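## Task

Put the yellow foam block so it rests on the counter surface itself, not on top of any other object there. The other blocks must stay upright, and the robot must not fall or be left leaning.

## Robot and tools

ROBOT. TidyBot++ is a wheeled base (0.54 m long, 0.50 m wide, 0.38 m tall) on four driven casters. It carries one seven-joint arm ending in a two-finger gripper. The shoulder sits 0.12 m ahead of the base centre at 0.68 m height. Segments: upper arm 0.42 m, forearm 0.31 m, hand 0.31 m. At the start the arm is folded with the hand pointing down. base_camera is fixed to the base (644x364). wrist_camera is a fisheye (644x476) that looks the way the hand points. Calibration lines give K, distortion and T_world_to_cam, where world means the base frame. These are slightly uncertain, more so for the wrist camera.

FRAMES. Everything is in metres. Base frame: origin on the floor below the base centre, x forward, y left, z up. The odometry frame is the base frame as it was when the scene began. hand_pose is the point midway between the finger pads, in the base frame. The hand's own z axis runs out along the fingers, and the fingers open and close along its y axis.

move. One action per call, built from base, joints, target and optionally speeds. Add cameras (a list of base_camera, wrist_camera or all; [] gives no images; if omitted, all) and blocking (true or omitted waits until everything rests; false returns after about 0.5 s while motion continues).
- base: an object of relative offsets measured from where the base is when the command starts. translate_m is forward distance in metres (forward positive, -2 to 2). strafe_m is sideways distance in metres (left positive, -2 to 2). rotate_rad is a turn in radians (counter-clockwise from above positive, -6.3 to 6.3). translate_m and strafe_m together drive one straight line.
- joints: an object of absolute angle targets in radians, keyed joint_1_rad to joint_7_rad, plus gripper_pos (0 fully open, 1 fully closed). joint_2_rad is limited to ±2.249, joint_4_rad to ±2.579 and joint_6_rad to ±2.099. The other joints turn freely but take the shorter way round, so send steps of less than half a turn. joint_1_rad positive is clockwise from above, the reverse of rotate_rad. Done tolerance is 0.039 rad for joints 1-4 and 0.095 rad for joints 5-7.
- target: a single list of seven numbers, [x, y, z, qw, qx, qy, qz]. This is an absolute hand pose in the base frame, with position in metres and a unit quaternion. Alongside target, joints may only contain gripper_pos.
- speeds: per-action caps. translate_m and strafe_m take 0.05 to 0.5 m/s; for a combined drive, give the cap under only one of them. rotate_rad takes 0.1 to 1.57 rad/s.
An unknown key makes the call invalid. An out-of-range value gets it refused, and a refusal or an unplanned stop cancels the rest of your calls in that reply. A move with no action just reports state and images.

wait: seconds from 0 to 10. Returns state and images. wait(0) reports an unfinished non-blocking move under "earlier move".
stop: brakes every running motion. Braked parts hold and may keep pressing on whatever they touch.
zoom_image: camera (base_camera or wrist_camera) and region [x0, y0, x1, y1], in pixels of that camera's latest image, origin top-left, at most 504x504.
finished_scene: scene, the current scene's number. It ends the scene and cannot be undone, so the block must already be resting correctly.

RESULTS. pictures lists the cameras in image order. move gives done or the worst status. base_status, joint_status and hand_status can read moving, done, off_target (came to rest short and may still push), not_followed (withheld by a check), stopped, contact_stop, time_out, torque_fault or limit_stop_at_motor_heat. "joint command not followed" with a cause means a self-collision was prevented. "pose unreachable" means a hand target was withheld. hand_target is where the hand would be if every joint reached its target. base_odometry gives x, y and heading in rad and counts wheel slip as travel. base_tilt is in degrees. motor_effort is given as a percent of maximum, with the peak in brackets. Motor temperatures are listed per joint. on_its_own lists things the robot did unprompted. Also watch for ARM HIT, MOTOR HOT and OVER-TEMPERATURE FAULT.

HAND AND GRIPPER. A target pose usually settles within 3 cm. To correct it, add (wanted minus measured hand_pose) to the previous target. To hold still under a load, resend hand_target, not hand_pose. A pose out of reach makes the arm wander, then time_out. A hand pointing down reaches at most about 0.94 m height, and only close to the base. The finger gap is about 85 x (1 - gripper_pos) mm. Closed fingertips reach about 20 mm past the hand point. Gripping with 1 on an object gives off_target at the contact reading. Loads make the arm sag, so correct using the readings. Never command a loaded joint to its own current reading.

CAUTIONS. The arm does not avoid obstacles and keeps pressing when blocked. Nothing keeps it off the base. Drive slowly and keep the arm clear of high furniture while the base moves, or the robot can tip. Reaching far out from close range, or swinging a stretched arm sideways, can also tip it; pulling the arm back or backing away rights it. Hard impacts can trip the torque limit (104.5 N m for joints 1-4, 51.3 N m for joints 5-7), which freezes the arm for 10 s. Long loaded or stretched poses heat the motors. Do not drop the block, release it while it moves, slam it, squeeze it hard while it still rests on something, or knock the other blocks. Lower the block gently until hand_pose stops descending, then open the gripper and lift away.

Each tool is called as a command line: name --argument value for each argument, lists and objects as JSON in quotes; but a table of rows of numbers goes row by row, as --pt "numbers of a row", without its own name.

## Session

move --joints '{"joint_1_rad":0,"joint_2_rad": -0.2,"joint_4_rad":-1.5,"joint_6_rad": -0.9}'

Scene clock: 2.30 s.
Motor temperatures (°C): [34 34 34 35 42 41 41]
move: done
base_odometry: x=+0.000 y=+0.000 heading=+0.000
base_tilt: forward=+0.7 right=+0.1
base_status: not commanded
joint_positions: joint_1_rad=-0.029 joint_2_rad=-0.224 joint_3_rad=+3.100 joint_4_rad=-1.514 joint_5_rad=+0.020 joint_6_rad=-0.875 joint_7_rad=+1.524 gripper_pos=+0.000
joint_status: all done
motor_effort: joint_1_rad=+1(2) joint_2_rad=-13(13) joint_3_rad=+1(2) joint_4_rad=+21(21) joint_5_rad=-1(1) joint_6_rad=+8(9) joint_7_rad=+1(1)
hand_pose: x=+0.5840 y=+0.0318 z=+1.0044 quat_wxyz=(-0.013, +0.883, +0.014, +0.469) (m; base frame)
hand_target: x=+0.5892 y=+0.0183 z=+0.9950 quat_wxyz=(-0.007, +0.891, +0.001, +0.454) (m; base frame)
hand_status: not commanded
pictures: base_camera, wrist_camera
camera_calibration:
wrist_camera: T_world_to_cam=[[0.0438588, -0.998925, -0.0150261, 0.0193079], [-0.582712, -0.0133616, -0.812569, 1.21146], [0.811495, 0.0443942, -0.582671, 0.246532], [0, 0, 0, 1]] pos_world=[0.505023, 0.0245296, 1.12833]

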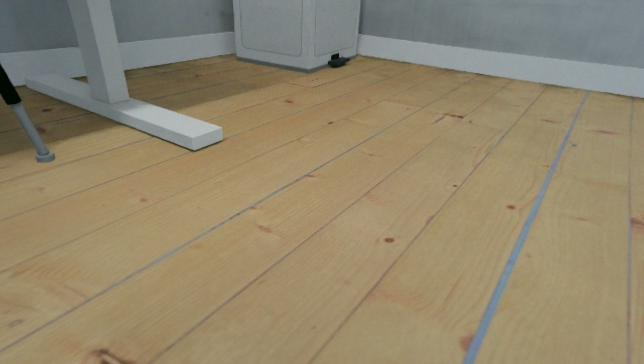

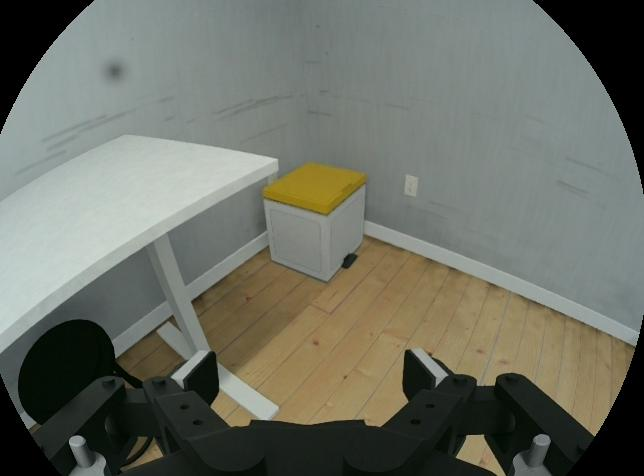

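move --base '{"rotate_rad":-1.4}'

move --base '{"rotate_rad":-1.3}'

Scene clock: 6.80 s.
Motor temperatures (°C): [34 34 34 35 42 41 41]
move: done
base_odometry: x=+0.000 y=+0.000 heading=-1.400
base_tilt: forward=+0.7 right=+0.1
base_status: done
joint_positions: joint_1_rad=-0.017 joint_2_rad=-0.212 joint_3_rad=+3.100 joint_4_rad=-1.514 joint_5_rad=+0.020 joint_6_rad=-0.875 joint_7_rad=+1.524 gripper_pos=+0.000
joint_status: not commanded
motor_effort: joint_1_rad=-1(3) joint_2_rad=-14(16) joint_3_rad=+2(4) joint_4_rad=+21(22) joint_5_rad=-1(1) joint_6_rad=+8(8) joint_7_rad=+0(1)
hand_pose: x=+0.5881 y=+0.0264 z=+0.9989 quat_wxyz=(-0.011, +0.886, +0.009, +0.464) (m; base frame)
hand_target: x=+0.5892 y=+0.0183 z=+0.9950 quat_wxyz=(-0.007, +0.891, +0.001, +0.454) (m; base frame)
hand_status: not commanded
pictures: base_camera, wrist_camera
camera_calibration:
wrist_camera: T_world_to_cam=[[0.031902, -0.999376, -0.0151365, 0.020761], [-0.592365, -0.00670724, -0.805642, 1.2079], [0.805038, 0.034668, -0.59221, 0.253797], [0, 0, 0, 1]] pos_world=[0.510539, 0.0200511, 1.12375]

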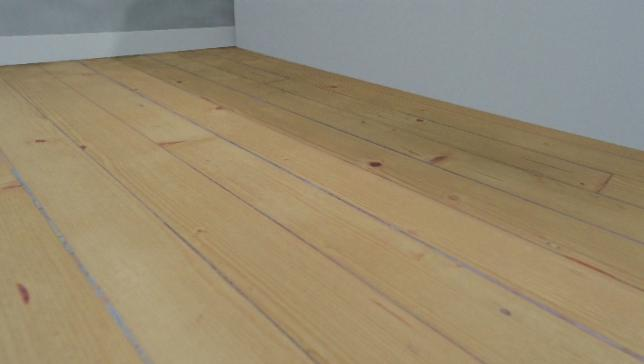

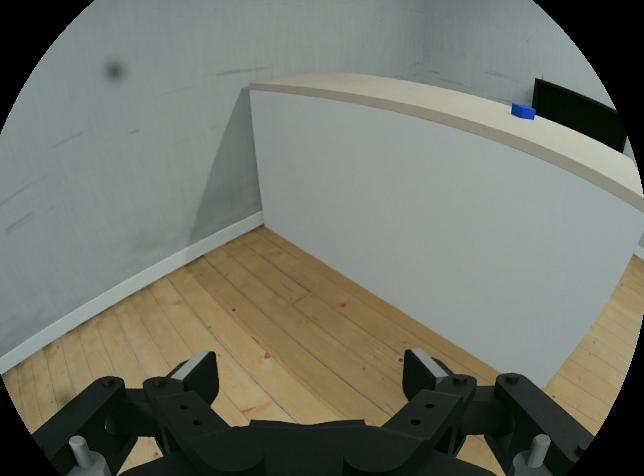

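Scene clock: 8.93 s.
Motor temperatures (°C): [34 34 34 35 42 41 41]
move: done
base_odometry: x=+0.000 y=+0.000 heading=-2.699
base_tilt: forward=+0.7 right=+0.1
base_status: done
joint_positions: joint_1_rad=-0.013 joint_2_rad=-0.211 joint_3_rad=+3.100 joint_4_rad=-1.514 joint_5_rad=+0.020 joint_6_rad=-0.875 joint_7_rad=+1.524 gripper_pos=+0.000
joint_status: not commanded
motor_effort: joint_1_rad=-1(3) joint_2_rad=-13(16) joint_3_rad=+1(4) joint_4_rad=+20(21) joint_5_rad=-1(1) joint_6_rad=+8(8) joint_7_rad=+0(1)
hand_pose: x=+0.5885 y=+0.0243 z=+0.9986 quat_wxyz=(-0.010, +0.886, +0.007, +0.463) (m; base frame)
hand_target: x=+0.5892 y=+0.0183 z=+0.9950 quat_wxyz=(-0.007, +0.891, +0.001, +0.454) (m; base frame)
hand_status: not commanded
pictures: base_camera, wrist_camera
camera_calibration:
wrist_camera: T_world_to_cam=[[0.0274734, -0.999506, -0.0152355, 0.0214304], [-0.592976, -0.00402528, -0.80521, 1.20774], [0.804751, 0.0311562, -0.592794, 0.254285], [0, 0, 0, 1]] pos_world=[0.510938, 0.0183587, 1.12355]

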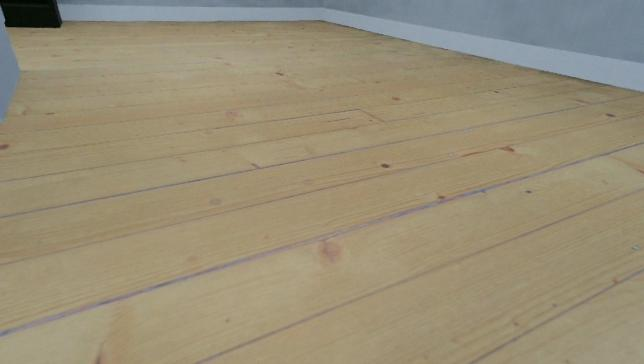

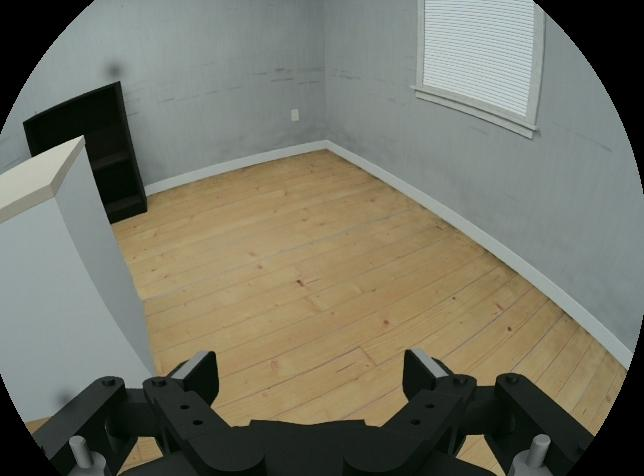

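move --base '{"rotate_rad":0.48}' --cameras '[]'

move --base '{"strafe_m":-0.85}'

move --base '{"translate_m":2.0}' --cameras '[]'

move --base '{"rotate_rad":1.57}'

Scene clock: 24.60 s.
Motor temperatures (°C): [34 34 34 35 41 41 41]
move: done
base_odometry: x=+0.000 y=+0.000 heading=-2.220
base_tilt: forward=+0.7 right=+0.1
base_status: done
joint_positions: joint_1_rad=-0.013 joint_2_rad=-0.211 joint_3_rad=+3.100 joint_4_rad=-1.514 joint_5_rad=+0.020 joint_6_rad=-0.875 joint_7_rad=+1.524 gripper_pos=+0.000
joint_status: not commanded
motor_effort: joint_1_rad=+0(2) joint_2_rad=-13(14) joint_3_rad=+1(3) joint_4_rad=+21(22) joint_5_rad=-1(1) joint_6_rad=+8(8) joint_7_rad=+0(1)
hand_pose: x=+0.5884 y=+0.0245 z=+0.9986 quat_wxyz=(-0.010, +0.886, +0.007, +0.463) (m; base frame)
hand_target: x=+0.5892 y=+0.0183 z=+0.9950 quat_wxyz=(-0.007, +0.891, +0.001, +0.454) (m; base frame)
hand_status: not commanded
pictures: none
No camera images: "cameras" was empty.

Scene clock: 27.33 s.
Motor temperatures (°C): [34 34 34 35 41 41 41]
move: done
base_odometry: x=-0.677 y=+0.514 heading=-2.220
base_tilt: forward=+0.7 right=+0.1
base_status: done
joint_positions: joint_1_rad=-0.013 joint_2_rad=-0.211 joint_3_rad=+3.100 joint_4_rad=-1.514 joint_5_rad=+0.020 joint_6_rad=-0.875 joint_7_rad=+1.524 gripper_pos=+0.000
joint_status: not commanded
motor_effort: joint_1_rad=+0(2) joint_2_rad=-14(15) joint_3_rad=+1(4) joint_4_rad=+21(22) joint_5_rad=+0(2) joint_6_rad=+8(8) joint_7_rad=-1(1)
hand_pose: x=+0.5884 y=+0.0245 z=+0.9986 quat_wxyz=(-0.010, +0.886, +0.007, +0.463) (m; base frame)
hand_target: x=+0.5892 y=+0.0183 z=+0.9950 quat_wxyz=(-0.007, +0.891, +0.001, +0.454) (m; base frame)
hand_status: not commanded
pictures: base_camera, wrist_camera
camera_calibration:
wrist_camera: T_world_to_cam=[[0.0278112, -0.999499, -0.0151124, 0.0213216], [-0.592921, -0.0043228, -0.805249, 1.2077], [0.80478, 0.0313554, -0.592744, 0.254284], [0, 0, 0, 1]] pos_world=[0.510838, 0.0185584, 1.12355]

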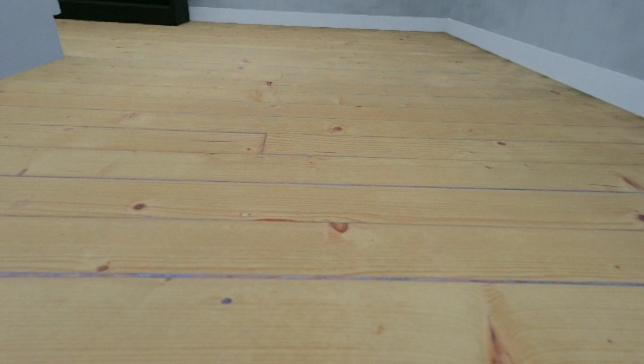

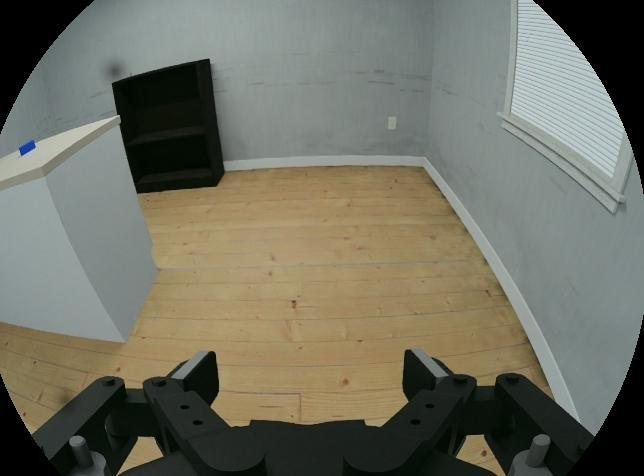

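Scene clock: 31.90 s.
Motor temperatures (°C): [34 34 34 35 41 41 41]
move: done
base_odometry: x=-1.886 y=-1.079 heading=-2.220
base_tilt: forward=+0.7 right=+0.1
base_status: done
joint_positions: joint_1_rad=-0.013 joint_2_rad=-0.203 joint_3_rad=+3.100 joint_4_rad=-1.513 joint_5_rad=+0.020 joint_6_rad=-0.875 joint_7_rad=+1.524 gripper_pos=+0.000
joint_status: not commanded
motor_effort: joint_1_rad=-1(2) joint_2_rad=-13(17) joint_3_rad=+1(2) joint_4_rad=+21(22) joint_5_rad=+0(1) joint_6_rad=+8(9) joint_7_rad=+0(1)
hand_pose: x=+0.5912 y=+0.0245 z=+0.9954 quat_wxyz=(-0.010, +0.888, +0.007, +0.460) (m; base frame)
hand_target: x=+0.5892 y=+0.0183 z=+0.9950 quat_wxyz=(-0.007, +0.891, +0.001, +0.454) (m; base frame)
hand_status: not commanded
pictures: none
No camera images: "cameras" was empty.

Scene clock: 34.20 s.
Motor temperatures (°C): [34 34 34 35 41 41 41]
move: done
base_odometry: x=-1.886 y=-1.079 heading=-0.650
base_tilt: forward=+0.7 right=+0.1
base_status: done
joint_positions: joint_1_rad=-0.012 joint_2_rad=-0.203 joint_3_rad=+3.099 joint_4_rad=-1.513 joint_5_rad=+0.020 joint_6_rad=-0.875 joint_7_rad=+1.524 gripper_pos=+0.000
joint_status: not commanded
motor_effort: joint_1_rad=-1(3) joint_2_rad=-14(16) joint_3_rad=+1(4) joint_4_rad=+21(22) joint_5_rad=-1(2) joint_6_rad=+8(8) joint_7_rad=+0(1)
hand_pose: x=+0.5912 y=+0.0247 z=+0.9954 quat_wxyz=(-0.010, +0.888, +0.007, +0.460) (m; base frame)
hand_target: x=+0.5892 y=+0.0183 z=+0.9950 quat_wxyz=(-0.007, +0.891, +0.001, +0.454) (m; base frame)
hand_status: not commanded
pictures: base_camera, wrist_camera
camera_calibration:
wrist_camera: T_world_to_cam=[[0.0279666, -0.999494, -0.0151292, 0.0213163], [-0.598586, -0.00462359, -0.801045, 1.20595], [0.80057, 0.0314587, -0.598413, 0.258213], [0, 0, 0, 1]] pos_world=[0.514553, 0.0187583, 1.12086]

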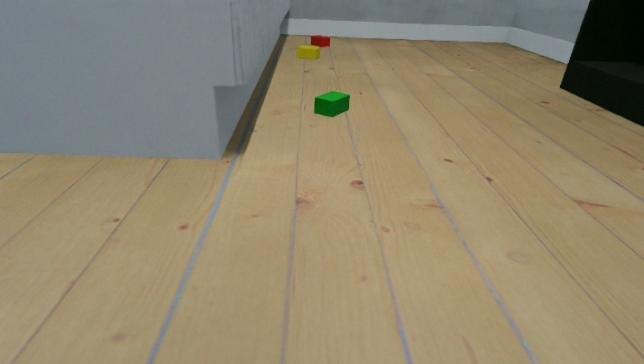

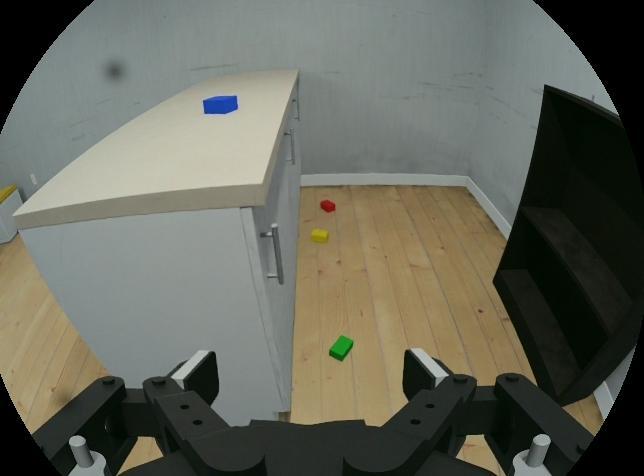

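move --base '{"strafe_m":-0.55}' --cameras '[]'

move --base '{"rotate_rad":1.54}' --cameras '[]'

move --base '{"strafe_m":-1.2}'

Scene clock: 46.77 s.
Motor temperatures (°C): [34 34 34 35 41 41 41]
move: done
base_odometry: x=-2.219 y=-1.517 heading=-0.650
base_tilt: forward=+0.7 right=+0.1
base_status: done
joint_positions: joint_1_rad=-0.011 joint_2_rad=-0.203 joint_3_rad=+3.100 joint_4_rad=-1.513 joint_5_rad=+0.020 joint_6_rad=-0.875 joint_7_rad=+1.524 gripper_pos=+0.000
joint_status: not commanded
motor_effort: joint_1_rad=+0(2) joint_2_rad=-14(15) joint_3_rad=+1(5) joint_4_rad=+21(22) joint_5_rad=+0(2) joint_6_rad=+8(8) joint_7_rad=+0(1)
hand_pose: x=+0.5913 y=+0.0237 z=+0.9954 quat_wxyz=(-0.009, +0.888, +0.006, +0.460) (m; base frame)
hand_target: x=+0.5892 y=+0.0183 z=+0.9950 quat_wxyz=(-0.007, +0.891, +0.001, +0.454) (m; base frame)
hand_status: not commanded
pictures: none
No camera images: "cameras" was empty.

Scene clock: 49.03 s.
Motor temperatures (°C): [34 34 34 35 41 41 41]
move: done
base_odometry: x=-2.219 y=-1.517 heading=+0.890
base_tilt: forward=+0.7 right=+0.1
base_status: done
joint_positions: joint_1_rad=-0.011 joint_2_rad=-0.203 joint_3_rad=+3.100 joint_4_rad=-1.513 joint_5_rad=+0.020 joint_6_rad=-0.875 joint_7_rad=+1.524 gripper_pos=+0.000
joint_status: not commanded
motor_effort: joint_1_rad=-1(3) joint_2_rad=-14(17) joint_3_rad=+1(3) joint_4_rad=+21(22) joint_5_rad=-1(1) joint_6_rad=+8(8) joint_7_rad=+0(1)
hand_pose: x=+0.5913 y=+0.0239 z=+0.9954 quat_wxyz=(-0.009, +0.888, +0.006, +0.460) (m; base frame)
hand_target: x=+0.5892 y=+0.0183 z=+0.9950 quat_wxyz=(-0.007, +0.891, +0.001, +0.454) (m; base frame)
hand_status: not commanded
pictures: none
No camera images: "cameras" was empty.

Scene clock: 52.30 s.
Motor temperatures (°C): [34 34 34 35 41 41 41]
move: done
base_odometry: x=-1.287 y=-2.273 heading=+0.890
base_tilt: forward=+0.7 right=+0.1
base_status: done
joint_positions: joint_1_rad=-0.011 joint_2_rad=-0.203 joint_3_rad=+3.100 joint_4_rad=-1.513 joint_5_rad=+0.020 joint_6_rad=-0.875 joint_7_rad=+1.524 gripper_pos=+0.000
joint_status: not commanded
motor_effort: joint_1_rad=+1(3) joint_2_rad=-13(15) joint_3_rad=+1(5) joint_4_rad=+20(22) joint_5_rad=+0(1) joint_6_rad=+8(8) joint_7_rad=+0(1)
hand_pose: x=+0.5913 y=+0.0239 z=+0.9954 quat_wxyz=(-0.009, +0.888, +0.006, +0.460) (m; base frame)
hand_target: x=+0.5892 y=+0.0183 z=+0.9950 quat_wxyz=(-0.007, +0.891, +0.001, +0.454) (m; base frame)
hand_status: not commanded
pictures: base_camera, wrist_camera
camera_calibration:
wrist_camera: T_world_to_cam=[[0.0263458, -0.999536, -0.0152835, 0.0216269], [-0.598565, -0.00352821, -0.801067, 1.20594], [0.800641, 0.0302529, -0.59838, 0.258184], [0, 0, 0, 1]] pos_world=[0.514552, 0.0180608, 1.12086]

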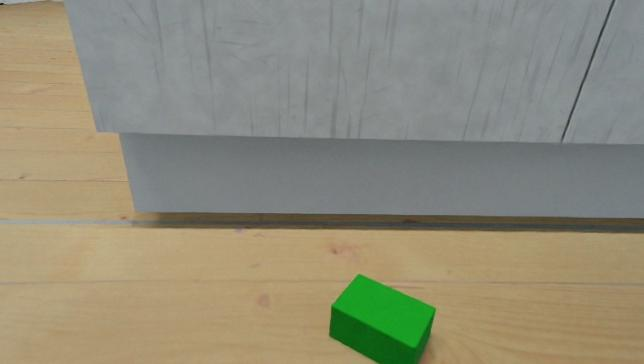

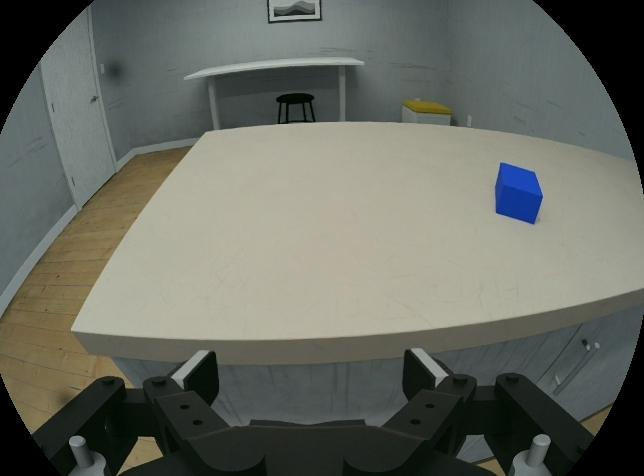

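move --base '{"strafe_m":-0.93}'

Scene clock: 59.30 s.
Motor temperatures (°C): [34 34 34 35 41 41 41]
move: done
base_odometry: x=-0.564 y=-2.858 heading=+0.890
base_tilt: forward=+0.7 right=+0.1
base_status: done
joint_positions: joint_1_rad=-0.011 joint_2_rad=-0.203 joint_3_rad=+3.100 joint_4_rad=-1.513 joint_5_rad=+0.020 joint_6_rad=-0.875 joint_7_rad=+1.524 gripper_pos=+0.000
joint_status: not commanded
motor_effort: joint_1_rad=+0(2) joint_2_rad=-13(14) joint_3_rad=+1(4) joint_4_rad=+20(22) joint_5_rad=-1(1) joint_6_rad=+8(8) joint_7_rad=+0(1)
hand_pose: x=+0.5913 y=+0.0239 z=+0.9954 quat_wxyz=(-0.009, +0.888, +0.006, +0.460) (m; base frame)
hand_target: x=+0.5892 y=+0.0183 z=+0.9950 quat_wxyz=(-0.007, +0.891, +0.001, +0.454) (m; base frame)
hand_status: not commanded
pictures: base_camera, wrist_camera
camera_calibration:
wrist_camera: T_world_to_cam=[[0.0263458, -0.999536, -0.0152835, 0.0216269], [-0.598565, -0.00352821, -0.801067, 1.20594], [0.800641, 0.0302529, -0.59838, 0.258184], [0, 0, 0, 1]] pos_world=[0.514552, 0.0180608, 1.12086]

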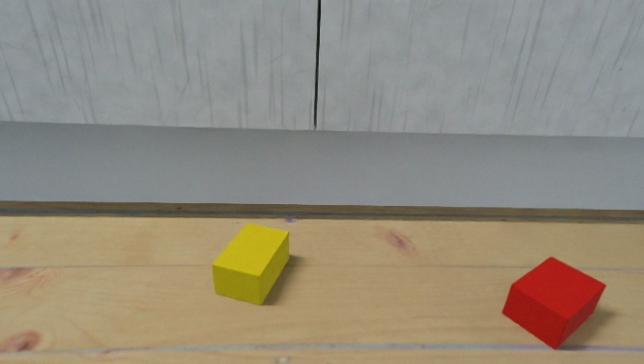

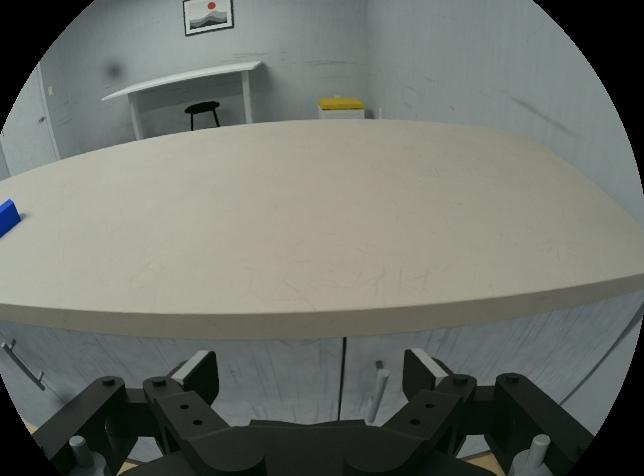

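move --base '{"strafe_m":0.051,"translate_m":0.03}' --target '[0.50, 0, 0.8, 0.035, 0.962, -0.16, 0.213]' --cameras '[]'

move --target '[0.54, 0, 0.5, 0.035, 0.962, -0.16, 0.213]' --cameras '[]'

move --target '[0.58, 0, 0.2, 0.035, 0.962, -0.16, 0.213]'

Scene clock: 69.23 s.
Motor temperatures (°C): [34 34 34 35 41 41 41]
move: done
base_odometry: x=-0.585 y=-2.803 heading=+0.890
base_tilt: forward=+0.7 right=+0.1
base_status: done
joint_positions: joint_1_rad=-0.011 joint_2_rad=-0.137 joint_3_rad=+3.034 joint_4_rad=-1.736 joint_5_rad=+0.132 joint_6_rad=-1.056 joint_7_rad=+1.117 gripper_pos=+0.000
joint_status: not commanded
motor_effort: joint_1_rad=-1(2) joint_2_rad=-15(17) joint_3_rad=+1(3) joint_4_rad=+19(23) joint_5_rad=+0(1) joint_6_rad=+5(8) joint_7_rad=+0(1)
hand_pose: x=+0.5213 y=+0.0153 z=+0.8168 quat_wxyz=(+0.000, +0.958, -0.143, +0.250) (m; base frame)
hand_target: x=+0.5000 y=+0.0000 z=+0.8000 quat_wxyz=(+0.035, +0.963, -0.160, +0.213) (m; base frame)
hand_status: done (0.031 m and 6.2 deg from the pose sent, 0.217 m and 35.7 deg at the start)
pictures: none
No camera images: "cameras" was empty.

Scene clock: 71.47 s.
Motor temperatures (°C): [34 34 34 35 41 41 41]
move: done
base_odometry: x=-0.585 y=-2.803 heading=+0.890
base_tilt: forward=+0.7 right=+0.1
base_status: not commanded
joint_positions: joint_1_rad=-0.464 joint_2_rad=+0.410 joint_3_rad=+3.573 joint_4_rad=-2.292 joint_5_rad=-0.121 joint_6_rad=-0.124 joint_7_rad=+1.256 gripper_pos=+0.000
joint_status: not commanded
motor_effort: joint_1_rad=-1(1) joint_2_rad=-24(26) joint_3_rad=+3(4) joint_4_rad=+9(20) joint_5_rad=-1(1) joint_6_rad=+4(5) joint_7_rad=-1(1)
hand_pose: x=+0.5291 y=+0.0032 z=+0.5008 quat_wxyz=(+0.030, +0.968, -0.165, +0.187) (m; base frame)
hand_target: x=+0.5400 y=+0.0000 z=+0.5000 quat_wxyz=(+0.035, +0.963, -0.160, +0.213) (m; base frame)
hand_status: done (0.011 m and 3.2 deg from the pose sent, 0.318 m and 6.2 deg at the start)
pictures: none
No camera images: "cameras" was empty.

Scene clock: 73.93 s.
Motor temperatures (°C): [34 34 34 35 41 41 41]
move: done
base_odometry: x=-0.585 y=-2.803 heading=+0.890
base_tilt: forward=+0.8 right=+0.1
base_status: not commanded
joint_positions: joint_1_rad=-0.195 joint_2_rad=+1.292 joint_3_rad=+3.224 joint_4_rad=-2.067 joint_5_rad=-0.195 joint_6_rad=+0.538 joint_7_rad=+1.259 gripper_pos=+0.000
joint_status: not commanded
motor_effort: joint_1_rad=+0(2) joint_2_rad=-34(37) joint_3_rad=+2(4) joint_4_rad=-3(9) joint_5_rad=-1(1) joint_6_rad=+4(4) joint_7_rad=-1(1)
hand_pose: x=+0.5572 y=+0.0073 z=+0.1993 quat_wxyz=(+0.033, +0.972, -0.153, +0.176) (m; base frame)
hand_target: x=+0.5800 y=+0.0000 z=+0.2000 quat_wxyz=(+0.035, +0.963, -0.160, +0.213) (m; base frame)
hand_status: done (0.024 m and 4.5 deg from the pose sent, 0.305 m and 3.2 deg at the start)
pictures: base_camera, wrist_camera
camera_calibration:
wrist_camera: T_world_to_cam=[[-0.305796, -0.95209, 0.00372609, 0.174753], [-0.900197, 0.28785, -0.326784, 0.61917], [0.310055, -0.103283, -0.945092, 0.153011], [0, 0, 0, 1]] pos_world=[0.563372, 0.00395563, 0.346293]

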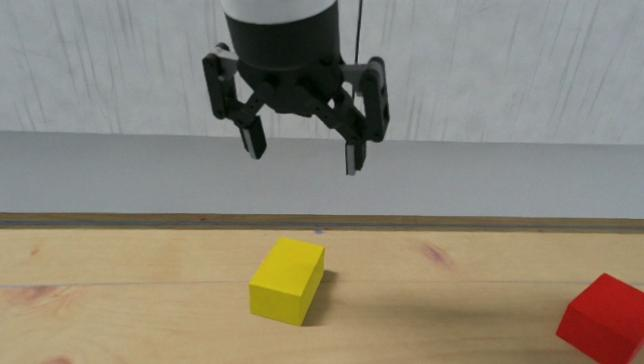

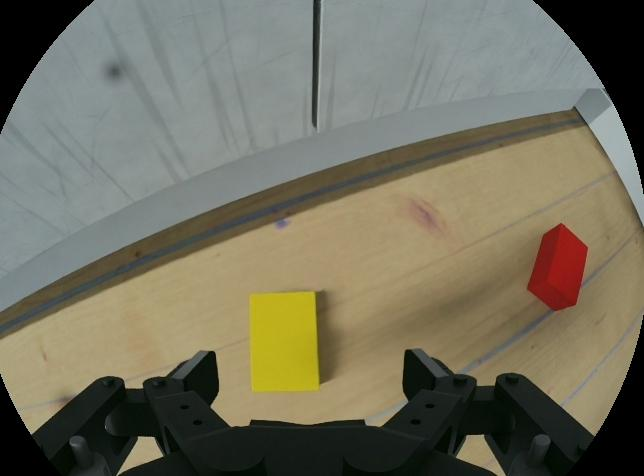

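move --target '[0.60, 0.012, 0.075, 0.035, 0.962, -0.16, 0.225]'

Scene clock: 78.70 s.
Motor temperatures (°C): [34 34 34 35 41 41 41]
move: done
base_odometry: x=-0.585 y=-2.803 heading=+0.890
base_tilt: forward=+0.7 right=+0.1
base_status: not commanded
joint_positions: joint_1_rad=-0.195 joint_2_rad=+1.604 joint_3_rad=+3.224 joint_4_rad=-1.756 joint_5_rad=-0.232 joint_6_rad=+0.552 joint_7_rad=+1.259 gripper_pos=+0.000
joint_status: not commanded
motor_effort: joint_1_rad=-1(1) joint_2_rad=-37(39) joint_3_rad=+2(3) joint_4_rad=-3(4) joint_5_rad=-1(2) joint_6_rad=+4(4) joint_7_rad=+0(1)
hand_pose: x=+0.5770 y=+0.0035 z=+0.0716 quat_wxyz=(+0.038, +0.970, -0.156, +0.184) (m; base frame)
hand_target: x=+0.6000 y=+0.0120 z=+0.0750 quat_wxyz=(+0.035, +0.961, -0.160, +0.225) (m; base frame)
hand_status: done (0.025 m and 4.8 deg from the pose sent, 0.132 m and 5.8 deg at the start)
pictures: base_camera, wrist_camera
camera_calibration:
wrist_camera: T_world_to_cam=[[-0.314138, -0.949329, 0.00961978, 0.18196], [-0.892485, 0.291843, -0.343946, 0.593101], [0.32371, -0.116632, -0.93894, 0.017517], [0, 0, 0, 1]] pos_world=[0.580824, 0.00169098, 0.218692]

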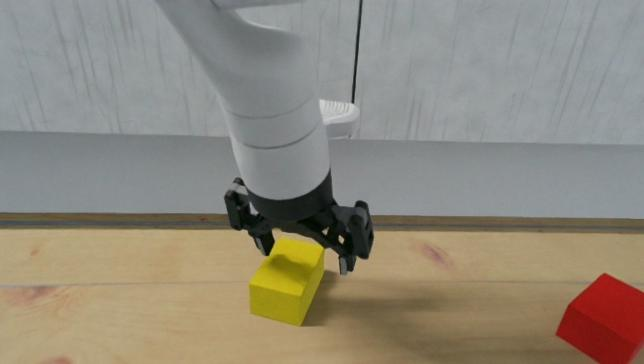

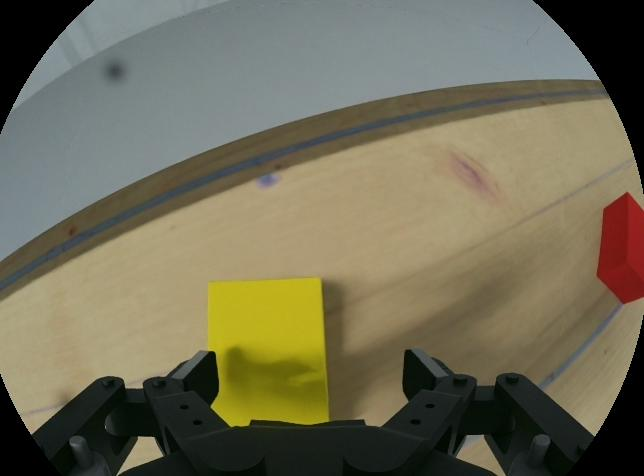

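move --target '[0.607, 0.033, 0.07, 0.035, 0.962, -0.16, 0.225]'

Scene clock: 82.07 s.
Motor temperatures (°C): [34 34 34 35 41 41 41]
move: done
base_odometry: x=-0.585 y=-2.803 heading=+0.890
base_tilt: forward=+0.7 right=+0.1
base_status: not commanded
joint_positions: joint_1_rad=-0.247 joint_2_rad=+1.606 joint_3_rad=+3.223 joint_4_rad=-1.707 joint_5_rad=-0.281 joint_6_rad=+0.552 joint_7_rad=+1.259 gripper_pos=+0.000
joint_status: not commanded
motor_effort: joint_1_rad=-1(3) joint_2_rad=-37(38) joint_3_rad=+3(4) joint_4_rad=-2(4) joint_5_rad=-1(2) joint_6_rad=+4(5) joint_7_rad=-1(1)
hand_pose: x=+0.6036 y=+0.0270 z=+0.0739 quat_wxyz=(+0.032, +0.965, -0.154, +0.209) (m; base frame)
hand_target: x=+0.6070 y=+0.0330 z=+0.0700 quat_wxyz=(+0.035, +0.961, -0.160, +0.225) (m; base frame)
hand_status: done (0.008 m and 2.0 deg from the pose sent, 0.042 m and 4.8 deg at the start)
pictures: base_camera, wrist_camera
camera_calibration:
wrist_camera: T_world_to_cam=[[-0.307065, -0.951643, -0.00932752, 0.20972], [-0.875598, 0.286341, -0.389022, 0.6041], [0.37288, -0.111288, -0.921181, -0.0172629], [0, 0, 0, 1]] pos_world=[0.599783, 0.0246787, 0.221062]

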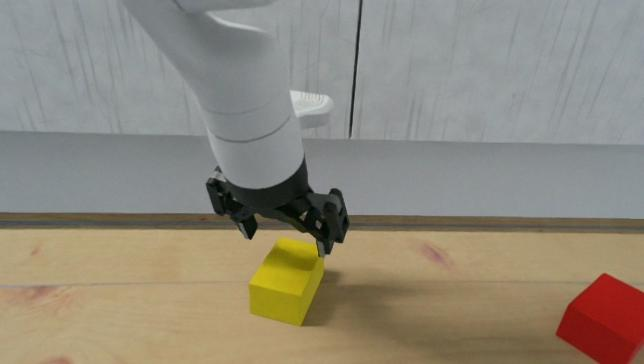

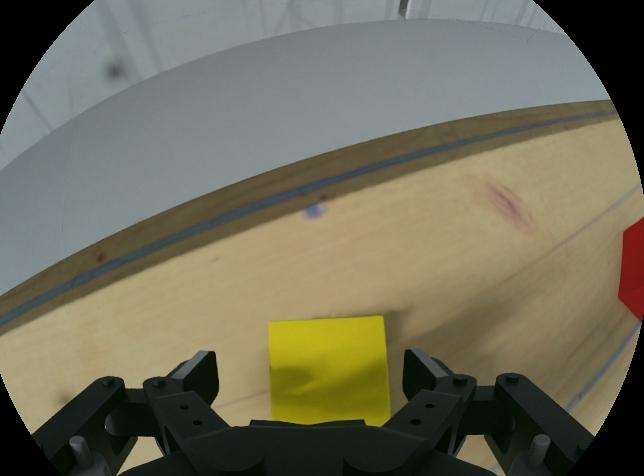

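move --target '[0.594, 0.026, 0.05, 0.035, 0.962, -0.16, 0.225]'

Scene clock: 84.87 s.
Motor temperatures (°C): [34 34 34 35 41 41 41]
move: done
base_odometry: x=-0.585 y=-2.803 heading=+0.890
base_tilt: forward=+0.7 right=+0.1
base_status: not commanded
joint_positions: joint_1_rad=-0.247 joint_2_rad=+1.665 joint_3_rad=+3.217 joint_4_rad=-1.694 joint_5_rad=-0.281 joint_6_rad=+0.569 joint_7_rad=+1.259 gripper_pos=+0.000
joint_status: not commanded
motor_effort: joint_1_rad=+0(1) joint_2_rad=-36(39) joint_3_rad=+3(3) joint_4_rad=-3(3) joint_5_rad=-1(2) joint_6_rad=+4(5) joint_7_rad=+0(1)
hand_pose: x=+0.5797 y=+0.0237 z=+0.0487 quat_wxyz=(+0.037, +0.968, -0.151, +0.196) (m; base frame)
hand_target: x=+0.5940 y=+0.0260 z=+0.0500 quat_wxyz=(+0.035, +0.961, -0.160, +0.225) (m; base frame)
hand_status: done (0.015 m and 3.6 deg from the pose sent, 0.026 m and 2.0 deg at the start)
pictures: base_camera, wrist_camera
camera_calibration:
wrist_camera: T_world_to_cam=[[-0.304503, -0.952499, 0.00489256, 0.196969], [-0.887361, 0.281805, -0.364934, 0.58007], [0.34622, -0.115465, -0.931021, -0.0160491], [0, 0, 0, 1]] pos_world=[0.580265, 0.0222926, 0.195782]

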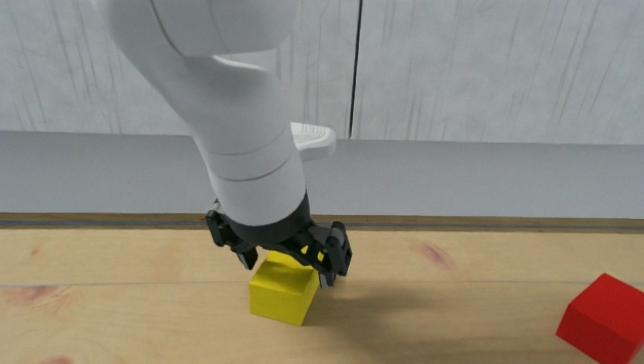

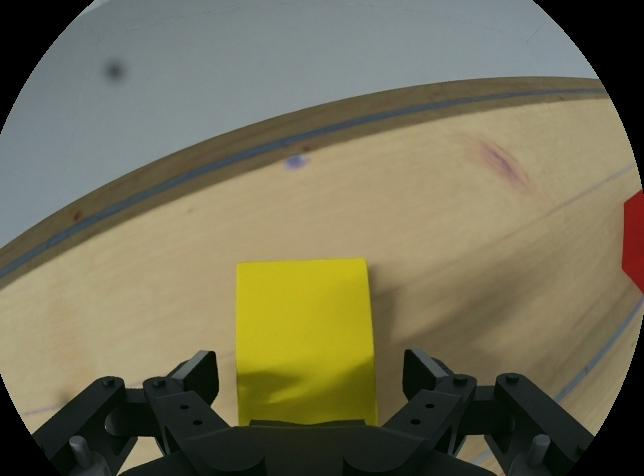

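move --target '[0.594, 0.026, 0.028, 0.035, 0.962, -0.16, 0.225]'

Scene clock: 89.43 s.
Motor temperatures (°C): [34 34 34 35 41 41 41]
move: done
base_odometry: x=-0.585 y=-2.803 heading=+0.890
base_tilt: forward=+0.7 right=+0.1
base_status: not commanded
joint_positions: joint_1_rad=-0.247 joint_2_rad=+1.710 joint_3_rad=+3.217 joint_4_rad=-1.632 joint_5_rad=-0.281 joint_6_rad=+0.569 joint_7_rad=+1.259 gripper_pos=+0.000
joint_status: not commanded
motor_effort: joint_1_rad=-1(1) joint_2_rad=-36(37) joint_3_rad=+2(3) joint_4_rad=-3(3) joint_5_rad=-1(2) joint_6_rad=+4(5) joint_7_rad=+0(1)
hand_pose: x=+0.5873 y=+0.0262 z=+0.0303 quat_wxyz=(+0.033, +0.967, -0.150, +0.203) (m; base frame)
hand_target: x=+0.5940 y=+0.0260 z=+0.0280 quat_wxyz=(+0.035, +0.961, -0.160, +0.225) (m; base frame)
hand_status: done (0.007 m and 2.8 deg from the pose sent, 0.025 m and 3.6 deg at the start)
pictures: base_camera, wrist_camera
camera_calibration:
wrist_camera: T_world_to_cam=[[-0.300085, -0.953903, -0.00432825, 0.199442], [-0.882734, 0.279411, -0.377771, 0.577177], [0.361566, -0.109543, -0.925889, -0.0447502], [0, 0, 0, 1]] pos_world=[0.585523, 0.0240772, 0.17747]

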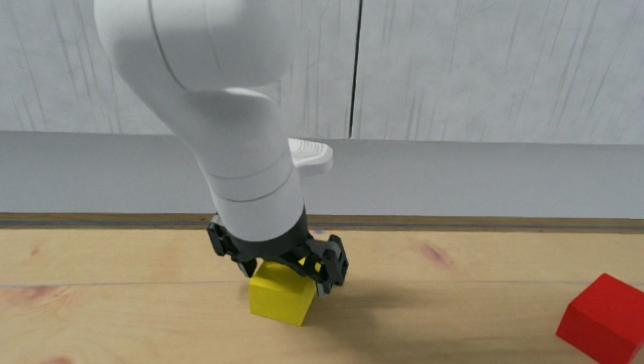

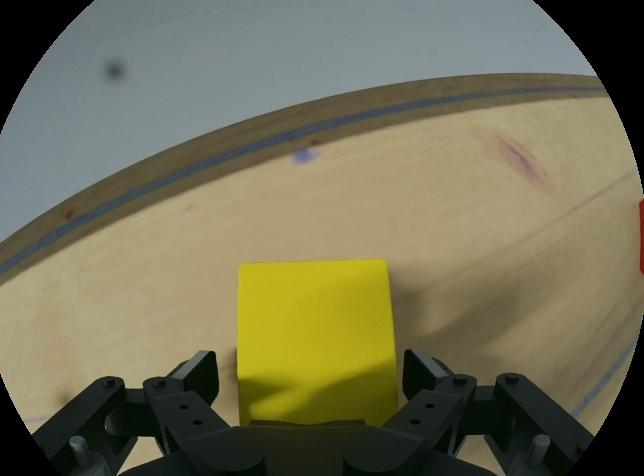

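move --joints '{"gripper_pos":0.5}' --cameras '[]'

move --target '[0.58, 0.02, 0.2, 0.035, 0.962, -0.16, 0.215]' --cameras '["wrist_camera"]'

move --target '[0.50, 0.0, 0.5, 0.035, 0.962, -0.16, 0.215]' --cameras '[]'

move --target '[0.47, 0.0, 0.8, 0.035, 0.962, -0.16, 0.215]' --cameras '[]'

move --target '[0.50, 0.0, 1.03, 0.035, 0.962, -0.16, 0.215]'

Scene clock: 97.20 s.
Motor temperatures (°C): [34 35 34 35 41 41 41]
move: off_target
base_odometry: x=-0.585 y=-2.803 heading=+0.890
base_tilt: forward=+0.7 right=+0.1
base_status: not commanded
joint_positions: joint_1_rad=-0.247 joint_2_rad=+1.708 joint_3_rad=+3.216 joint_4_rad=-1.632 joint_5_rad=-0.283 joint_6_rad=+0.569 joint_7_rad=+1.259 gripper_pos=+0.395
joint_status: gripper_pos off_target (ended at +0.395, target +0.500)
motor_effort: joint_1_rad=-1(2) joint_2_rad=-33(37) joint_3_rad=+2(3) joint_4_rad=+0(5) joint_5_rad=-1(2) joint_6_rad=+4(5) joint_7_rad=+0(1)
hand_pose: x=+0.5882 y=+0.0264 z=+0.0312 quat_wxyz=(+0.033, +0.967, -0.151, +0.204) (m; base frame)
hand_target: x=+0.5940 y=+0.0260 z=+0.0280 quat_wxyz=(+0.035, +0.961, -0.160, +0.225) (m; base frame)
hand_status: not commanded
pictures: none
No camera images: "cameras" was empty.

Scene clock: 98.83 s.
Motor temperatures (°C): [34 35 34 35 41 41 41]
move: done
base_odometry: x=-0.585 y=-2.803 heading=+0.890
base_tilt: forward=+0.7 right=+0.1
base_status: not commanded
joint_positions: joint_1_rad=-0.247 joint_2_rad=+1.325 joint_3_rad=+3.216 joint_4_rad=-2.024 joint_5_rad=-0.283 joint_6_rad=+0.569 joint_7_rad=+1.259 gripper_pos=+0.395
joint_status: not commanded
motor_effort: joint_1_rad=+0(2) joint_2_rad=-36(40) joint_3_rad=+2(3) joint_4_rad=-3(4) joint_5_rad=-1(2) joint_6_rad=+4(5) joint_7_rad=+0(1)
hand_pose: x=+0.5734 y=+0.0224 z=+0.1909 quat_wxyz=(+0.036, +0.965, -0.165, +0.200) (m; base frame)
hand_target: x=+0.5800 y=+0.0200 z=+0.2000 quat_wxyz=(+0.035, +0.963, -0.160, +0.215) (m; base frame)
hand_status: done (0.011 m and 1.8 deg from the pose sent, 0.169 m and 1.8 deg at the start)
pictures: wrist_camera
camera_calibration:
wrist_camera: T_world_to_cam=[[-0.329487, -0.944156, -0.00264194, 0.208661], [-0.875869, 0.306699, -0.372546, 0.621092], [0.352552, -0.120435, -0.92801, 0.114371], [0, 0, 0, 1]] pos_world=[0.572424, 0.0202946, 0.338074]

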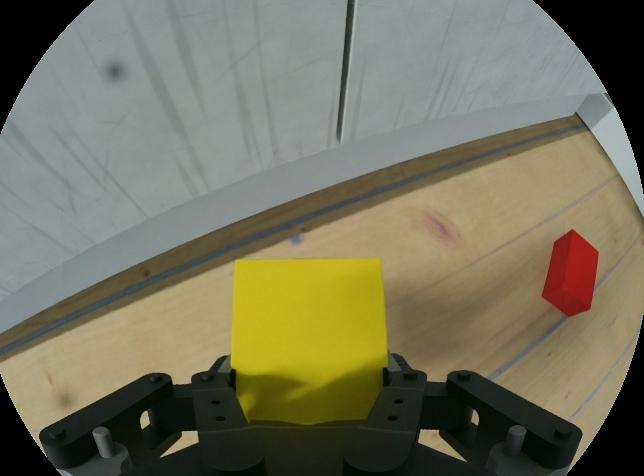

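Scene clock: 101.07 s.
Motor temperatures (°C): [34 35 34 35 41 41 41]
move: done
base_odometry: x=-0.585 y=-2.803 heading=+0.890
base_tilt: forward=+0.7 right=+0.1
base_status: not commanded
joint_positions: joint_1_rad=-0.520 joint_2_rad=+0.395 joint_3_rad=+3.607 joint_4_rad=-2.417 joint_5_rad=-0.283 joint_6_rad=+0.110 joint_7_rad=+1.325 gripper_pos=+0.395
joint_status: not commanded
motor_effort: joint_1_rad=+0(2) joint_2_rad=-22(38) joint_3_rad=+3(5) joint_4_rad=+9(9) joint_5_rad=-1(2) joint_6_rad=+5(6) joint_7_rad=-1(1)
hand_pose: x=+0.5277 y=-0.0024 z=+0.5079 quat_wxyz=(+0.024, +0.947, -0.195, +0.253) (m; base frame)
hand_target: x=+0.5000 y=+0.0000 z=+0.5000 quat_wxyz=(+0.035, +0.963, -0.160, +0.215) (m; base frame)
hand_status: done (0.029 m and 6.3 deg from the pose sent, 0.318 m and 1.8 deg at the start)
pictures: none
No camera images: "cameras" was empty.

Scene clock: 103.43 s.
Motor temperatures (°C): [34 35 34 35 41 41 41]
move: done
base_odometry: x=-0.585 y=-2.803 heading=+0.890
base_tilt: forward=+0.7 right=+0.1
base_status: not commanded
joint_positions: joint_1_rad=+0.030 joint_2_rad=-0.190 joint_3_rad=+2.990 joint_4_rad=-1.824 joint_5_rad=+0.106 joint_6_rad=-1.063 joint_7_rad=+1.135 gripper_pos=+0.395
joint_status: not commanded
motor_effort: joint_1_rad=-1(2) joint_2_rad=-12(24) joint_3_rad=+1(4) joint_4_rad=+19(20) joint_5_rad=+1(1) joint_6_rad=+5(6) joint_7_rad=+0(1)
hand_pose: x=+0.4861 y=+0.0200 z=+0.7954 quat_wxyz=(+0.002, +0.964, -0.135, +0.229) (m; base frame)
hand_target: x=+0.4700 y=+0.0000 z=+0.8000 quat_wxyz=(+0.035, +0.963, -0.160, +0.215) (m; base frame)
hand_status: done (0.026 m and 5.0 deg from the pose sent, 0.298 m and 6.3 deg at the start)
pictures: none
No camera images: "cameras" was empty.

Scene clock: 106.03 s.
Motor temperatures (°C): [34 35 34 35 41 41 41]
move: done
base_odometry: x=-0.585 y=-2.803 heading=+0.890
base_tilt: forward=+0.7 right=+0.1
base_status: not commanded
joint_positions: joint_1_rad=-0.126 joint_2_rad=+0.036 joint_3_rad=+3.109 joint_4_rad=-0.797 joint_5_rad=+0.153 joint_6_rad=-1.826 joint_7_rad=+1.136 gripper_pos=+0.395
joint_status: not commanded
motor_effort: joint_1_rad=-1(2) joint_2_rad=-16(18) joint_3_rad=+1(2) joint_4_rad=+15(20) joint_5_rad=+0(1) joint_6_rad=+5(6) joint_7_rad=+1(1)
hand_pose: x=+0.5108 y=+0.0173 z=+1.0404 quat_wxyz=(-0.006, +0.954, -0.169, +0.247) (m; base frame)
hand_target: x=+0.5000 y=+0.0000 z=+1.0300 quat_wxyz=(+0.035, +0.963, -0.160, +0.215) (m; base frame)
hand_status: done (0.023 m and 6.1 deg from the pose sent, 0.236 m and 5.0 deg at the start)
pictures: base_camera, wrist_camera
camera_calibration:
wrist_camera: T_world_to_cam=[[-0.316154, -0.943229, -0.101807, 0.281848], [-0.833255, 0.327382, -0.445542, 0.938102], [0.453578, -0.0560292, -0.889454, 0.831292], [0, 0, 0, 1]] pos_world=[0.493729, 0.0053061, 1.18605]

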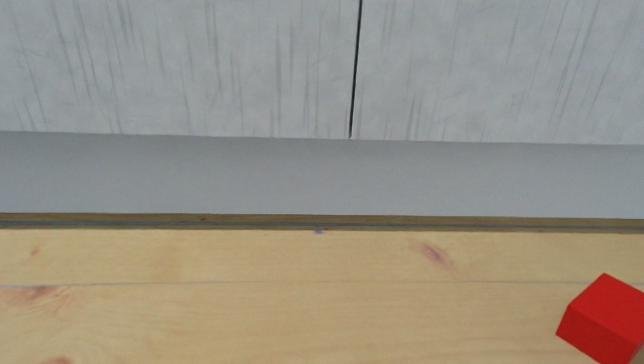

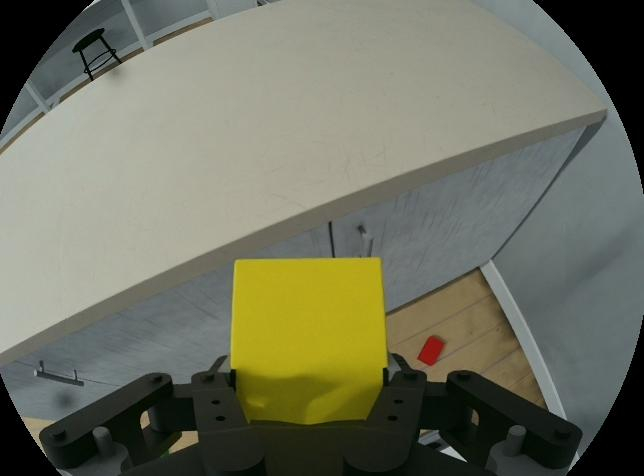

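move --base '{"strafe_m":0.1}' --cameras '[]'

move --base '{"translate_m":0.26}' --speeds '{"translate_m":0.2}' --cameras '[]'

move --target '[0.58, 0.0, 1.01, 0.035, 0.962, -0.16, 0.22]'

Scene clock: 116.17 s.
Motor temperatures (°C): [34 35 34 35 41 41 41]
move: done
base_odometry: x=-0.663 y=-2.740 heading=+0.890
base_tilt: forward=+0.7 right=+0.1
base_status: done
joint_positions: joint_1_rad=-0.139 joint_2_rad=+0.040 joint_3_rad=+3.116 joint_4_rad=-0.797 joint_5_rad=+0.160 joint_6_rad=-1.828 joint_7_rad=+1.136 gripper_pos=+0.395
joint_status: not commanded
motor_effort: joint_1_rad=+0(3) joint_2_rad=-18(19) joint_3_rad=+1(3) joint_4_rad=+15(16) joint_5_rad=+0(1) joint_6_rad=+5(5) joint_7_rad=+0(1)
hand_pose: x=+0.5115 y=+0.0175 z=+1.0390 quat_wxyz=(-0.003, +0.955, -0.168, +0.245) (m; base frame)
hand_target: x=+0.5000 y=+0.0000 z=+1.0300 quat_wxyz=(+0.035, +0.963, -0.160, +0.215) (m; base frame)
hand_status: not commanded
pictures: none
No camera images: "cameras" was empty.

Scene clock: 118.17 s.
Motor temperatures (°C): [34 35 34 35 41 41 41]
move: done
base_odometry: x=-0.499 y=-2.538 heading=+0.891
base_tilt: forward=+0.7 right=+0.1
base_status: done
joint_positions: joint_1_rad=-0.139 joint_2_rad=+0.058 joint_3_rad=+3.116 joint_4_rad=-0.795 joint_5_rad=+0.160 joint_6_rad=-1.832 joint_7_rad=+1.136 gripper_pos=+0.395
joint_status: not commanded
motor_effort: joint_1_rad=+0(2) joint_2_rad=-19(22) joint_3_rad=+1(2) joint_4_rad=+15(16) joint_5_rad=+0(1) joint_6_rad=+5(6) joint_7_rad=+0(1)
hand_pose: x=+0.5169 y=+0.0183 z=+1.0321 quat_wxyz=(+0.000, +0.957, -0.168, +0.236) (m; base frame)
hand_target: x=+0.5000 y=+0.0000 z=+1.0300 quat_wxyz=(+0.035, +0.963, -0.160, +0.215) (m; base frame)
hand_status: not commanded
pictures: none
No camera images: "cameras" was empty.

Scene clock: 119.57 s.
Motor temperatures (°C): [34 35 34 35 41 41 41]
move: done
base_odometry: x=-0.499 y=-2.538 heading=+0.891
base_tilt: forward=+0.7 right=+0.1
base_status: not commanded
joint_positions: joint_1_rad=-0.153 joint_2_rad=+0.212 joint_3_rad=+3.213 joint_4_rad=-0.691 joint_5_rad=+0.160 joint_6_rad=-1.832 joint_7_rad=+1.168 gripper_pos=+0.395
joint_status: not commanded
motor_effort: joint_1_rad=+0(2) joint_2_rad=-24(28) joint_3_rad=+1(2) joint_4_rad=+15(17) joint_5_rad=+1(1) joint_6_rad=+5(5) joint_7_rad=+0(1)
hand_pose: x=+0.5778 y=-0.0035 z=+1.0055 quat_wxyz=(+0.028, +0.958, -0.189, +0.215) (m; base frame)
hand_target: x=+0.5800 y=+0.0000 z=+1.0100 quat_wxyz=(+0.035, +0.962, -0.160, +0.220) (m; base frame)
hand_status: done (0.006 m and 3.5 deg from the pose sent, 0.069 m and 4.5 deg at the start)
pictures: base_camera, wrist_camera
camera_calibration:
wrist_camera: T_world_to_cam=[[-0.37093, -0.928027, -0.0343147, 0.243632], [-0.847254, 0.353312, -0.39665, 0.944133], [0.380226, -0.118056, -0.917328, 0.838947], [0, 0, 0, 1]] pos_world=[0.571302, -0.00843312, 1.15244]

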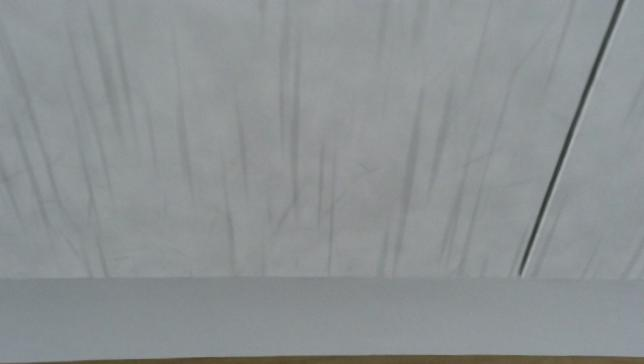

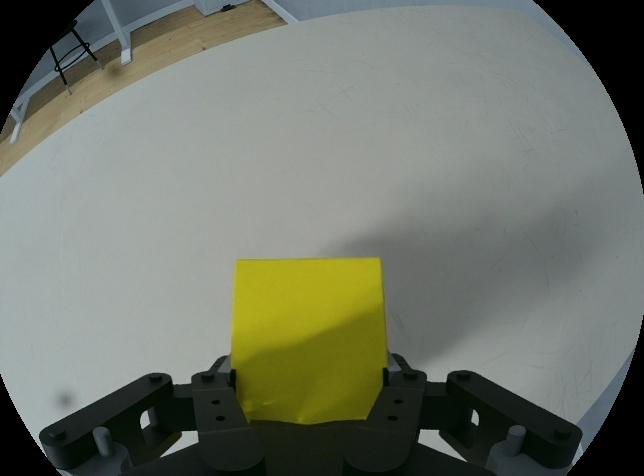

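move --target '[0.575, 0.0, 0.975, 0.035, 0.962, -0.16, 0.225]' --cameras '[]'

move --target '[0.575, 0.0, 0.957, 0.035, 0.962, -0.16, 0.225]' --cameras '[]'

move --target '[0.575, 0.0, 0.947, 0.035, 0.962, -0.16, 0.225]' --cameras '[]'

move --target '[0.575, 0.0, 0.939, 0.035, 0.962, -0.16, 0.225]' --cameras '["wrist_camera"]'

Scene clock: 124.80 s.
Motor temperatures (°C): [34 35 34 35 41 41 41]
move: done
base_odometry: x=-0.499 y=-2.538 heading=+0.891
base_tilt: forward=+0.7 right=+0.1
base_status: not commanded
joint_positions: joint_1_rad=-0.153 joint_2_rad=+0.149 joint_3_rad=+3.209 joint_4_rad=-0.907 joint_5_rad=+0.160 joint_6_rad=-1.747 joint_7_rad=+1.169 gripper_pos=+0.395
joint_status: not commanded
motor_effort: joint_1_rad=-1(2) joint_2_rad=-22(25) joint_3_rad=+1(2) joint_4_rad=+17(17) joint_5_rad=+1(1) joint_6_rad=+4(5) joint_7_rad=+0(1)
hand_pose: x=+0.5595 y=-0.0067 z=+0.9628 quat_wxyz=(+0.037, +0.966, -0.180, +0.182) (m; base frame)
hand_target: x=+0.5750 y=+0.0000 z=+0.9750 quat_wxyz=(+0.035, +0.961, -0.160, +0.225) (m; base frame)
hand_status: done (0.021 m and 5.4 deg from the pose sent, 0.031 m and 3.6 deg at the start)
pictures: none
No camera images: "cameras" was empty.

Scene clock: 125.70 s.
Motor temperatures (°C): [34 35 34 35 41 41 41]
move: done
base_odometry: x=-0.499 y=-2.538 heading=+0.891
base_tilt: forward=+0.7 right=+0.1
base_status: not commanded
joint_positions: joint_1_rad=-0.153 joint_2_rad=+0.125 joint_3_rad=+3.192 joint_4_rad=-1.000 joint_5_rad=+0.160 joint_6_rad=-1.681 joint_7_rad=+1.169 gripper_pos=+0.395
joint_status: not commanded
motor_effort: joint_1_rad=+0(1) joint_2_rad=-22(25) joint_3_rad=+0(2) joint_4_rad=+18(18) joint_5_rad=+1(1) joint_6_rad=+4(4) joint_7_rad=+0(1)
hand_pose: x=+0.5588 y=-0.0008 z=+0.9444 quat_wxyz=(+0.036, +0.969, -0.167, +0.181) (m; base frame)
hand_target: x=+0.5750 y=+0.0000 z=+0.9570 quat_wxyz=(+0.035, +0.961, -0.160, +0.225) (m; base frame)
hand_status: done (0.020 m and 5.2 deg from the pose sent, 0.018 m and 5.4 deg at the start)
pictures: none
No camera images: "cameras" was empty.

Scene clock: 126.43 s.
Motor temperatures (°C): [34 35 34 35 41 41 41]
move: done
base_odometry: x=-0.499 y=-2.538 heading=+0.891
base_tilt: forward=+0.7 right=+0.1
base_status: not commanded
joint_positions: joint_1_rad=-0.153 joint_2_rad=+0.105 joint_3_rad=+3.187 joint_4_rad=-1.043 joint_5_rad=+0.160 joint_6_rad=-1.640 joint_7_rad=+1.169 gripper_pos=+0.395
joint_status: not commanded
motor_effort: joint_1_rad=+0(1) joint_2_rad=-22(23) joint_3_rad=+1(2) joint_4_rad=+18(18) joint_5_rad=+1(1) joint_6_rad=+4(4) joint_7_rad=+0(1)
hand_pose: x=+0.5586 y=+0.0007 z=+0.9410 quat_wxyz=(+0.033, +0.968, -0.162, +0.190) (m; base frame)
hand_target: x=+0.5750 y=+0.0000 z=+0.9470 quat_wxyz=(+0.035, +0.961, -0.160, +0.225) (m; base frame)
hand_status: done (0.017 m and 4.1 deg from the pose sent, 0.016 m and 5.2 deg at the start)
pictures: none
No camera images: "cameras" was empty.

Scene clock: 127.10 s.
Motor temperatures (°C): [34 35 34 35 41 41 41]
move: done
base_odometry: x=-0.499 y=-2.538 heading=+0.890
base_tilt: forward=+0.7 right=+0.1
base_status: not commanded
joint_positions: joint_1_rad=-0.153 joint_2_rad=+0.087 joint_3_rad=+3.185 joint_4_rad=-1.074 joint_5_rad=+0.160 joint_6_rad=-1.609 joint_7_rad=+1.169 gripper_pos=+0.395
joint_status: not commanded
motor_effort: joint_1_rad=-1(2) joint_2_rad=-19(22) joint_3_rad=+0(1) joint_4_rad=+15(17) joint_5_rad=-1(1) joint_6_rad=+4(4) joint_7_rad=+0(1)
hand_pose: x=+0.5584 y=+0.0010 z=+0.9398 quat_wxyz=(+0.031, +0.967, -0.160, +0.198) (m; base frame)
hand_target: x=+0.5750 y=+0.0000 z=+0.9390 quat_wxyz=(+0.035, +0.961, -0.160, +0.225) (m; base frame)
hand_status: done (0.017 m and 3.1 deg from the pose sent, 0.016 m and 4.1 deg at the start)
pictures: wrist_camera
camera_calibration:
wrist_camera: T_world_to_cam=[[-0.318064, -0.948004, -0.0111311, 0.187088], [-0.880427, 0.299706, -0.367458, 0.891223], [0.351687, -0.107075, -0.929974, 0.814433], [0, 0, 0, 1]] pos_world=[0.557737, -0.00253948, 1.08697]

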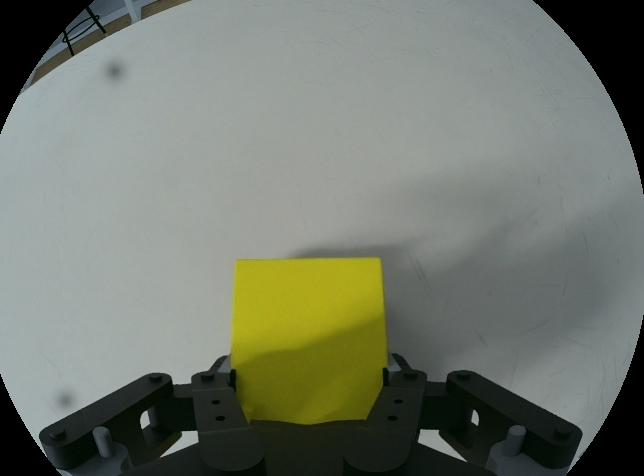

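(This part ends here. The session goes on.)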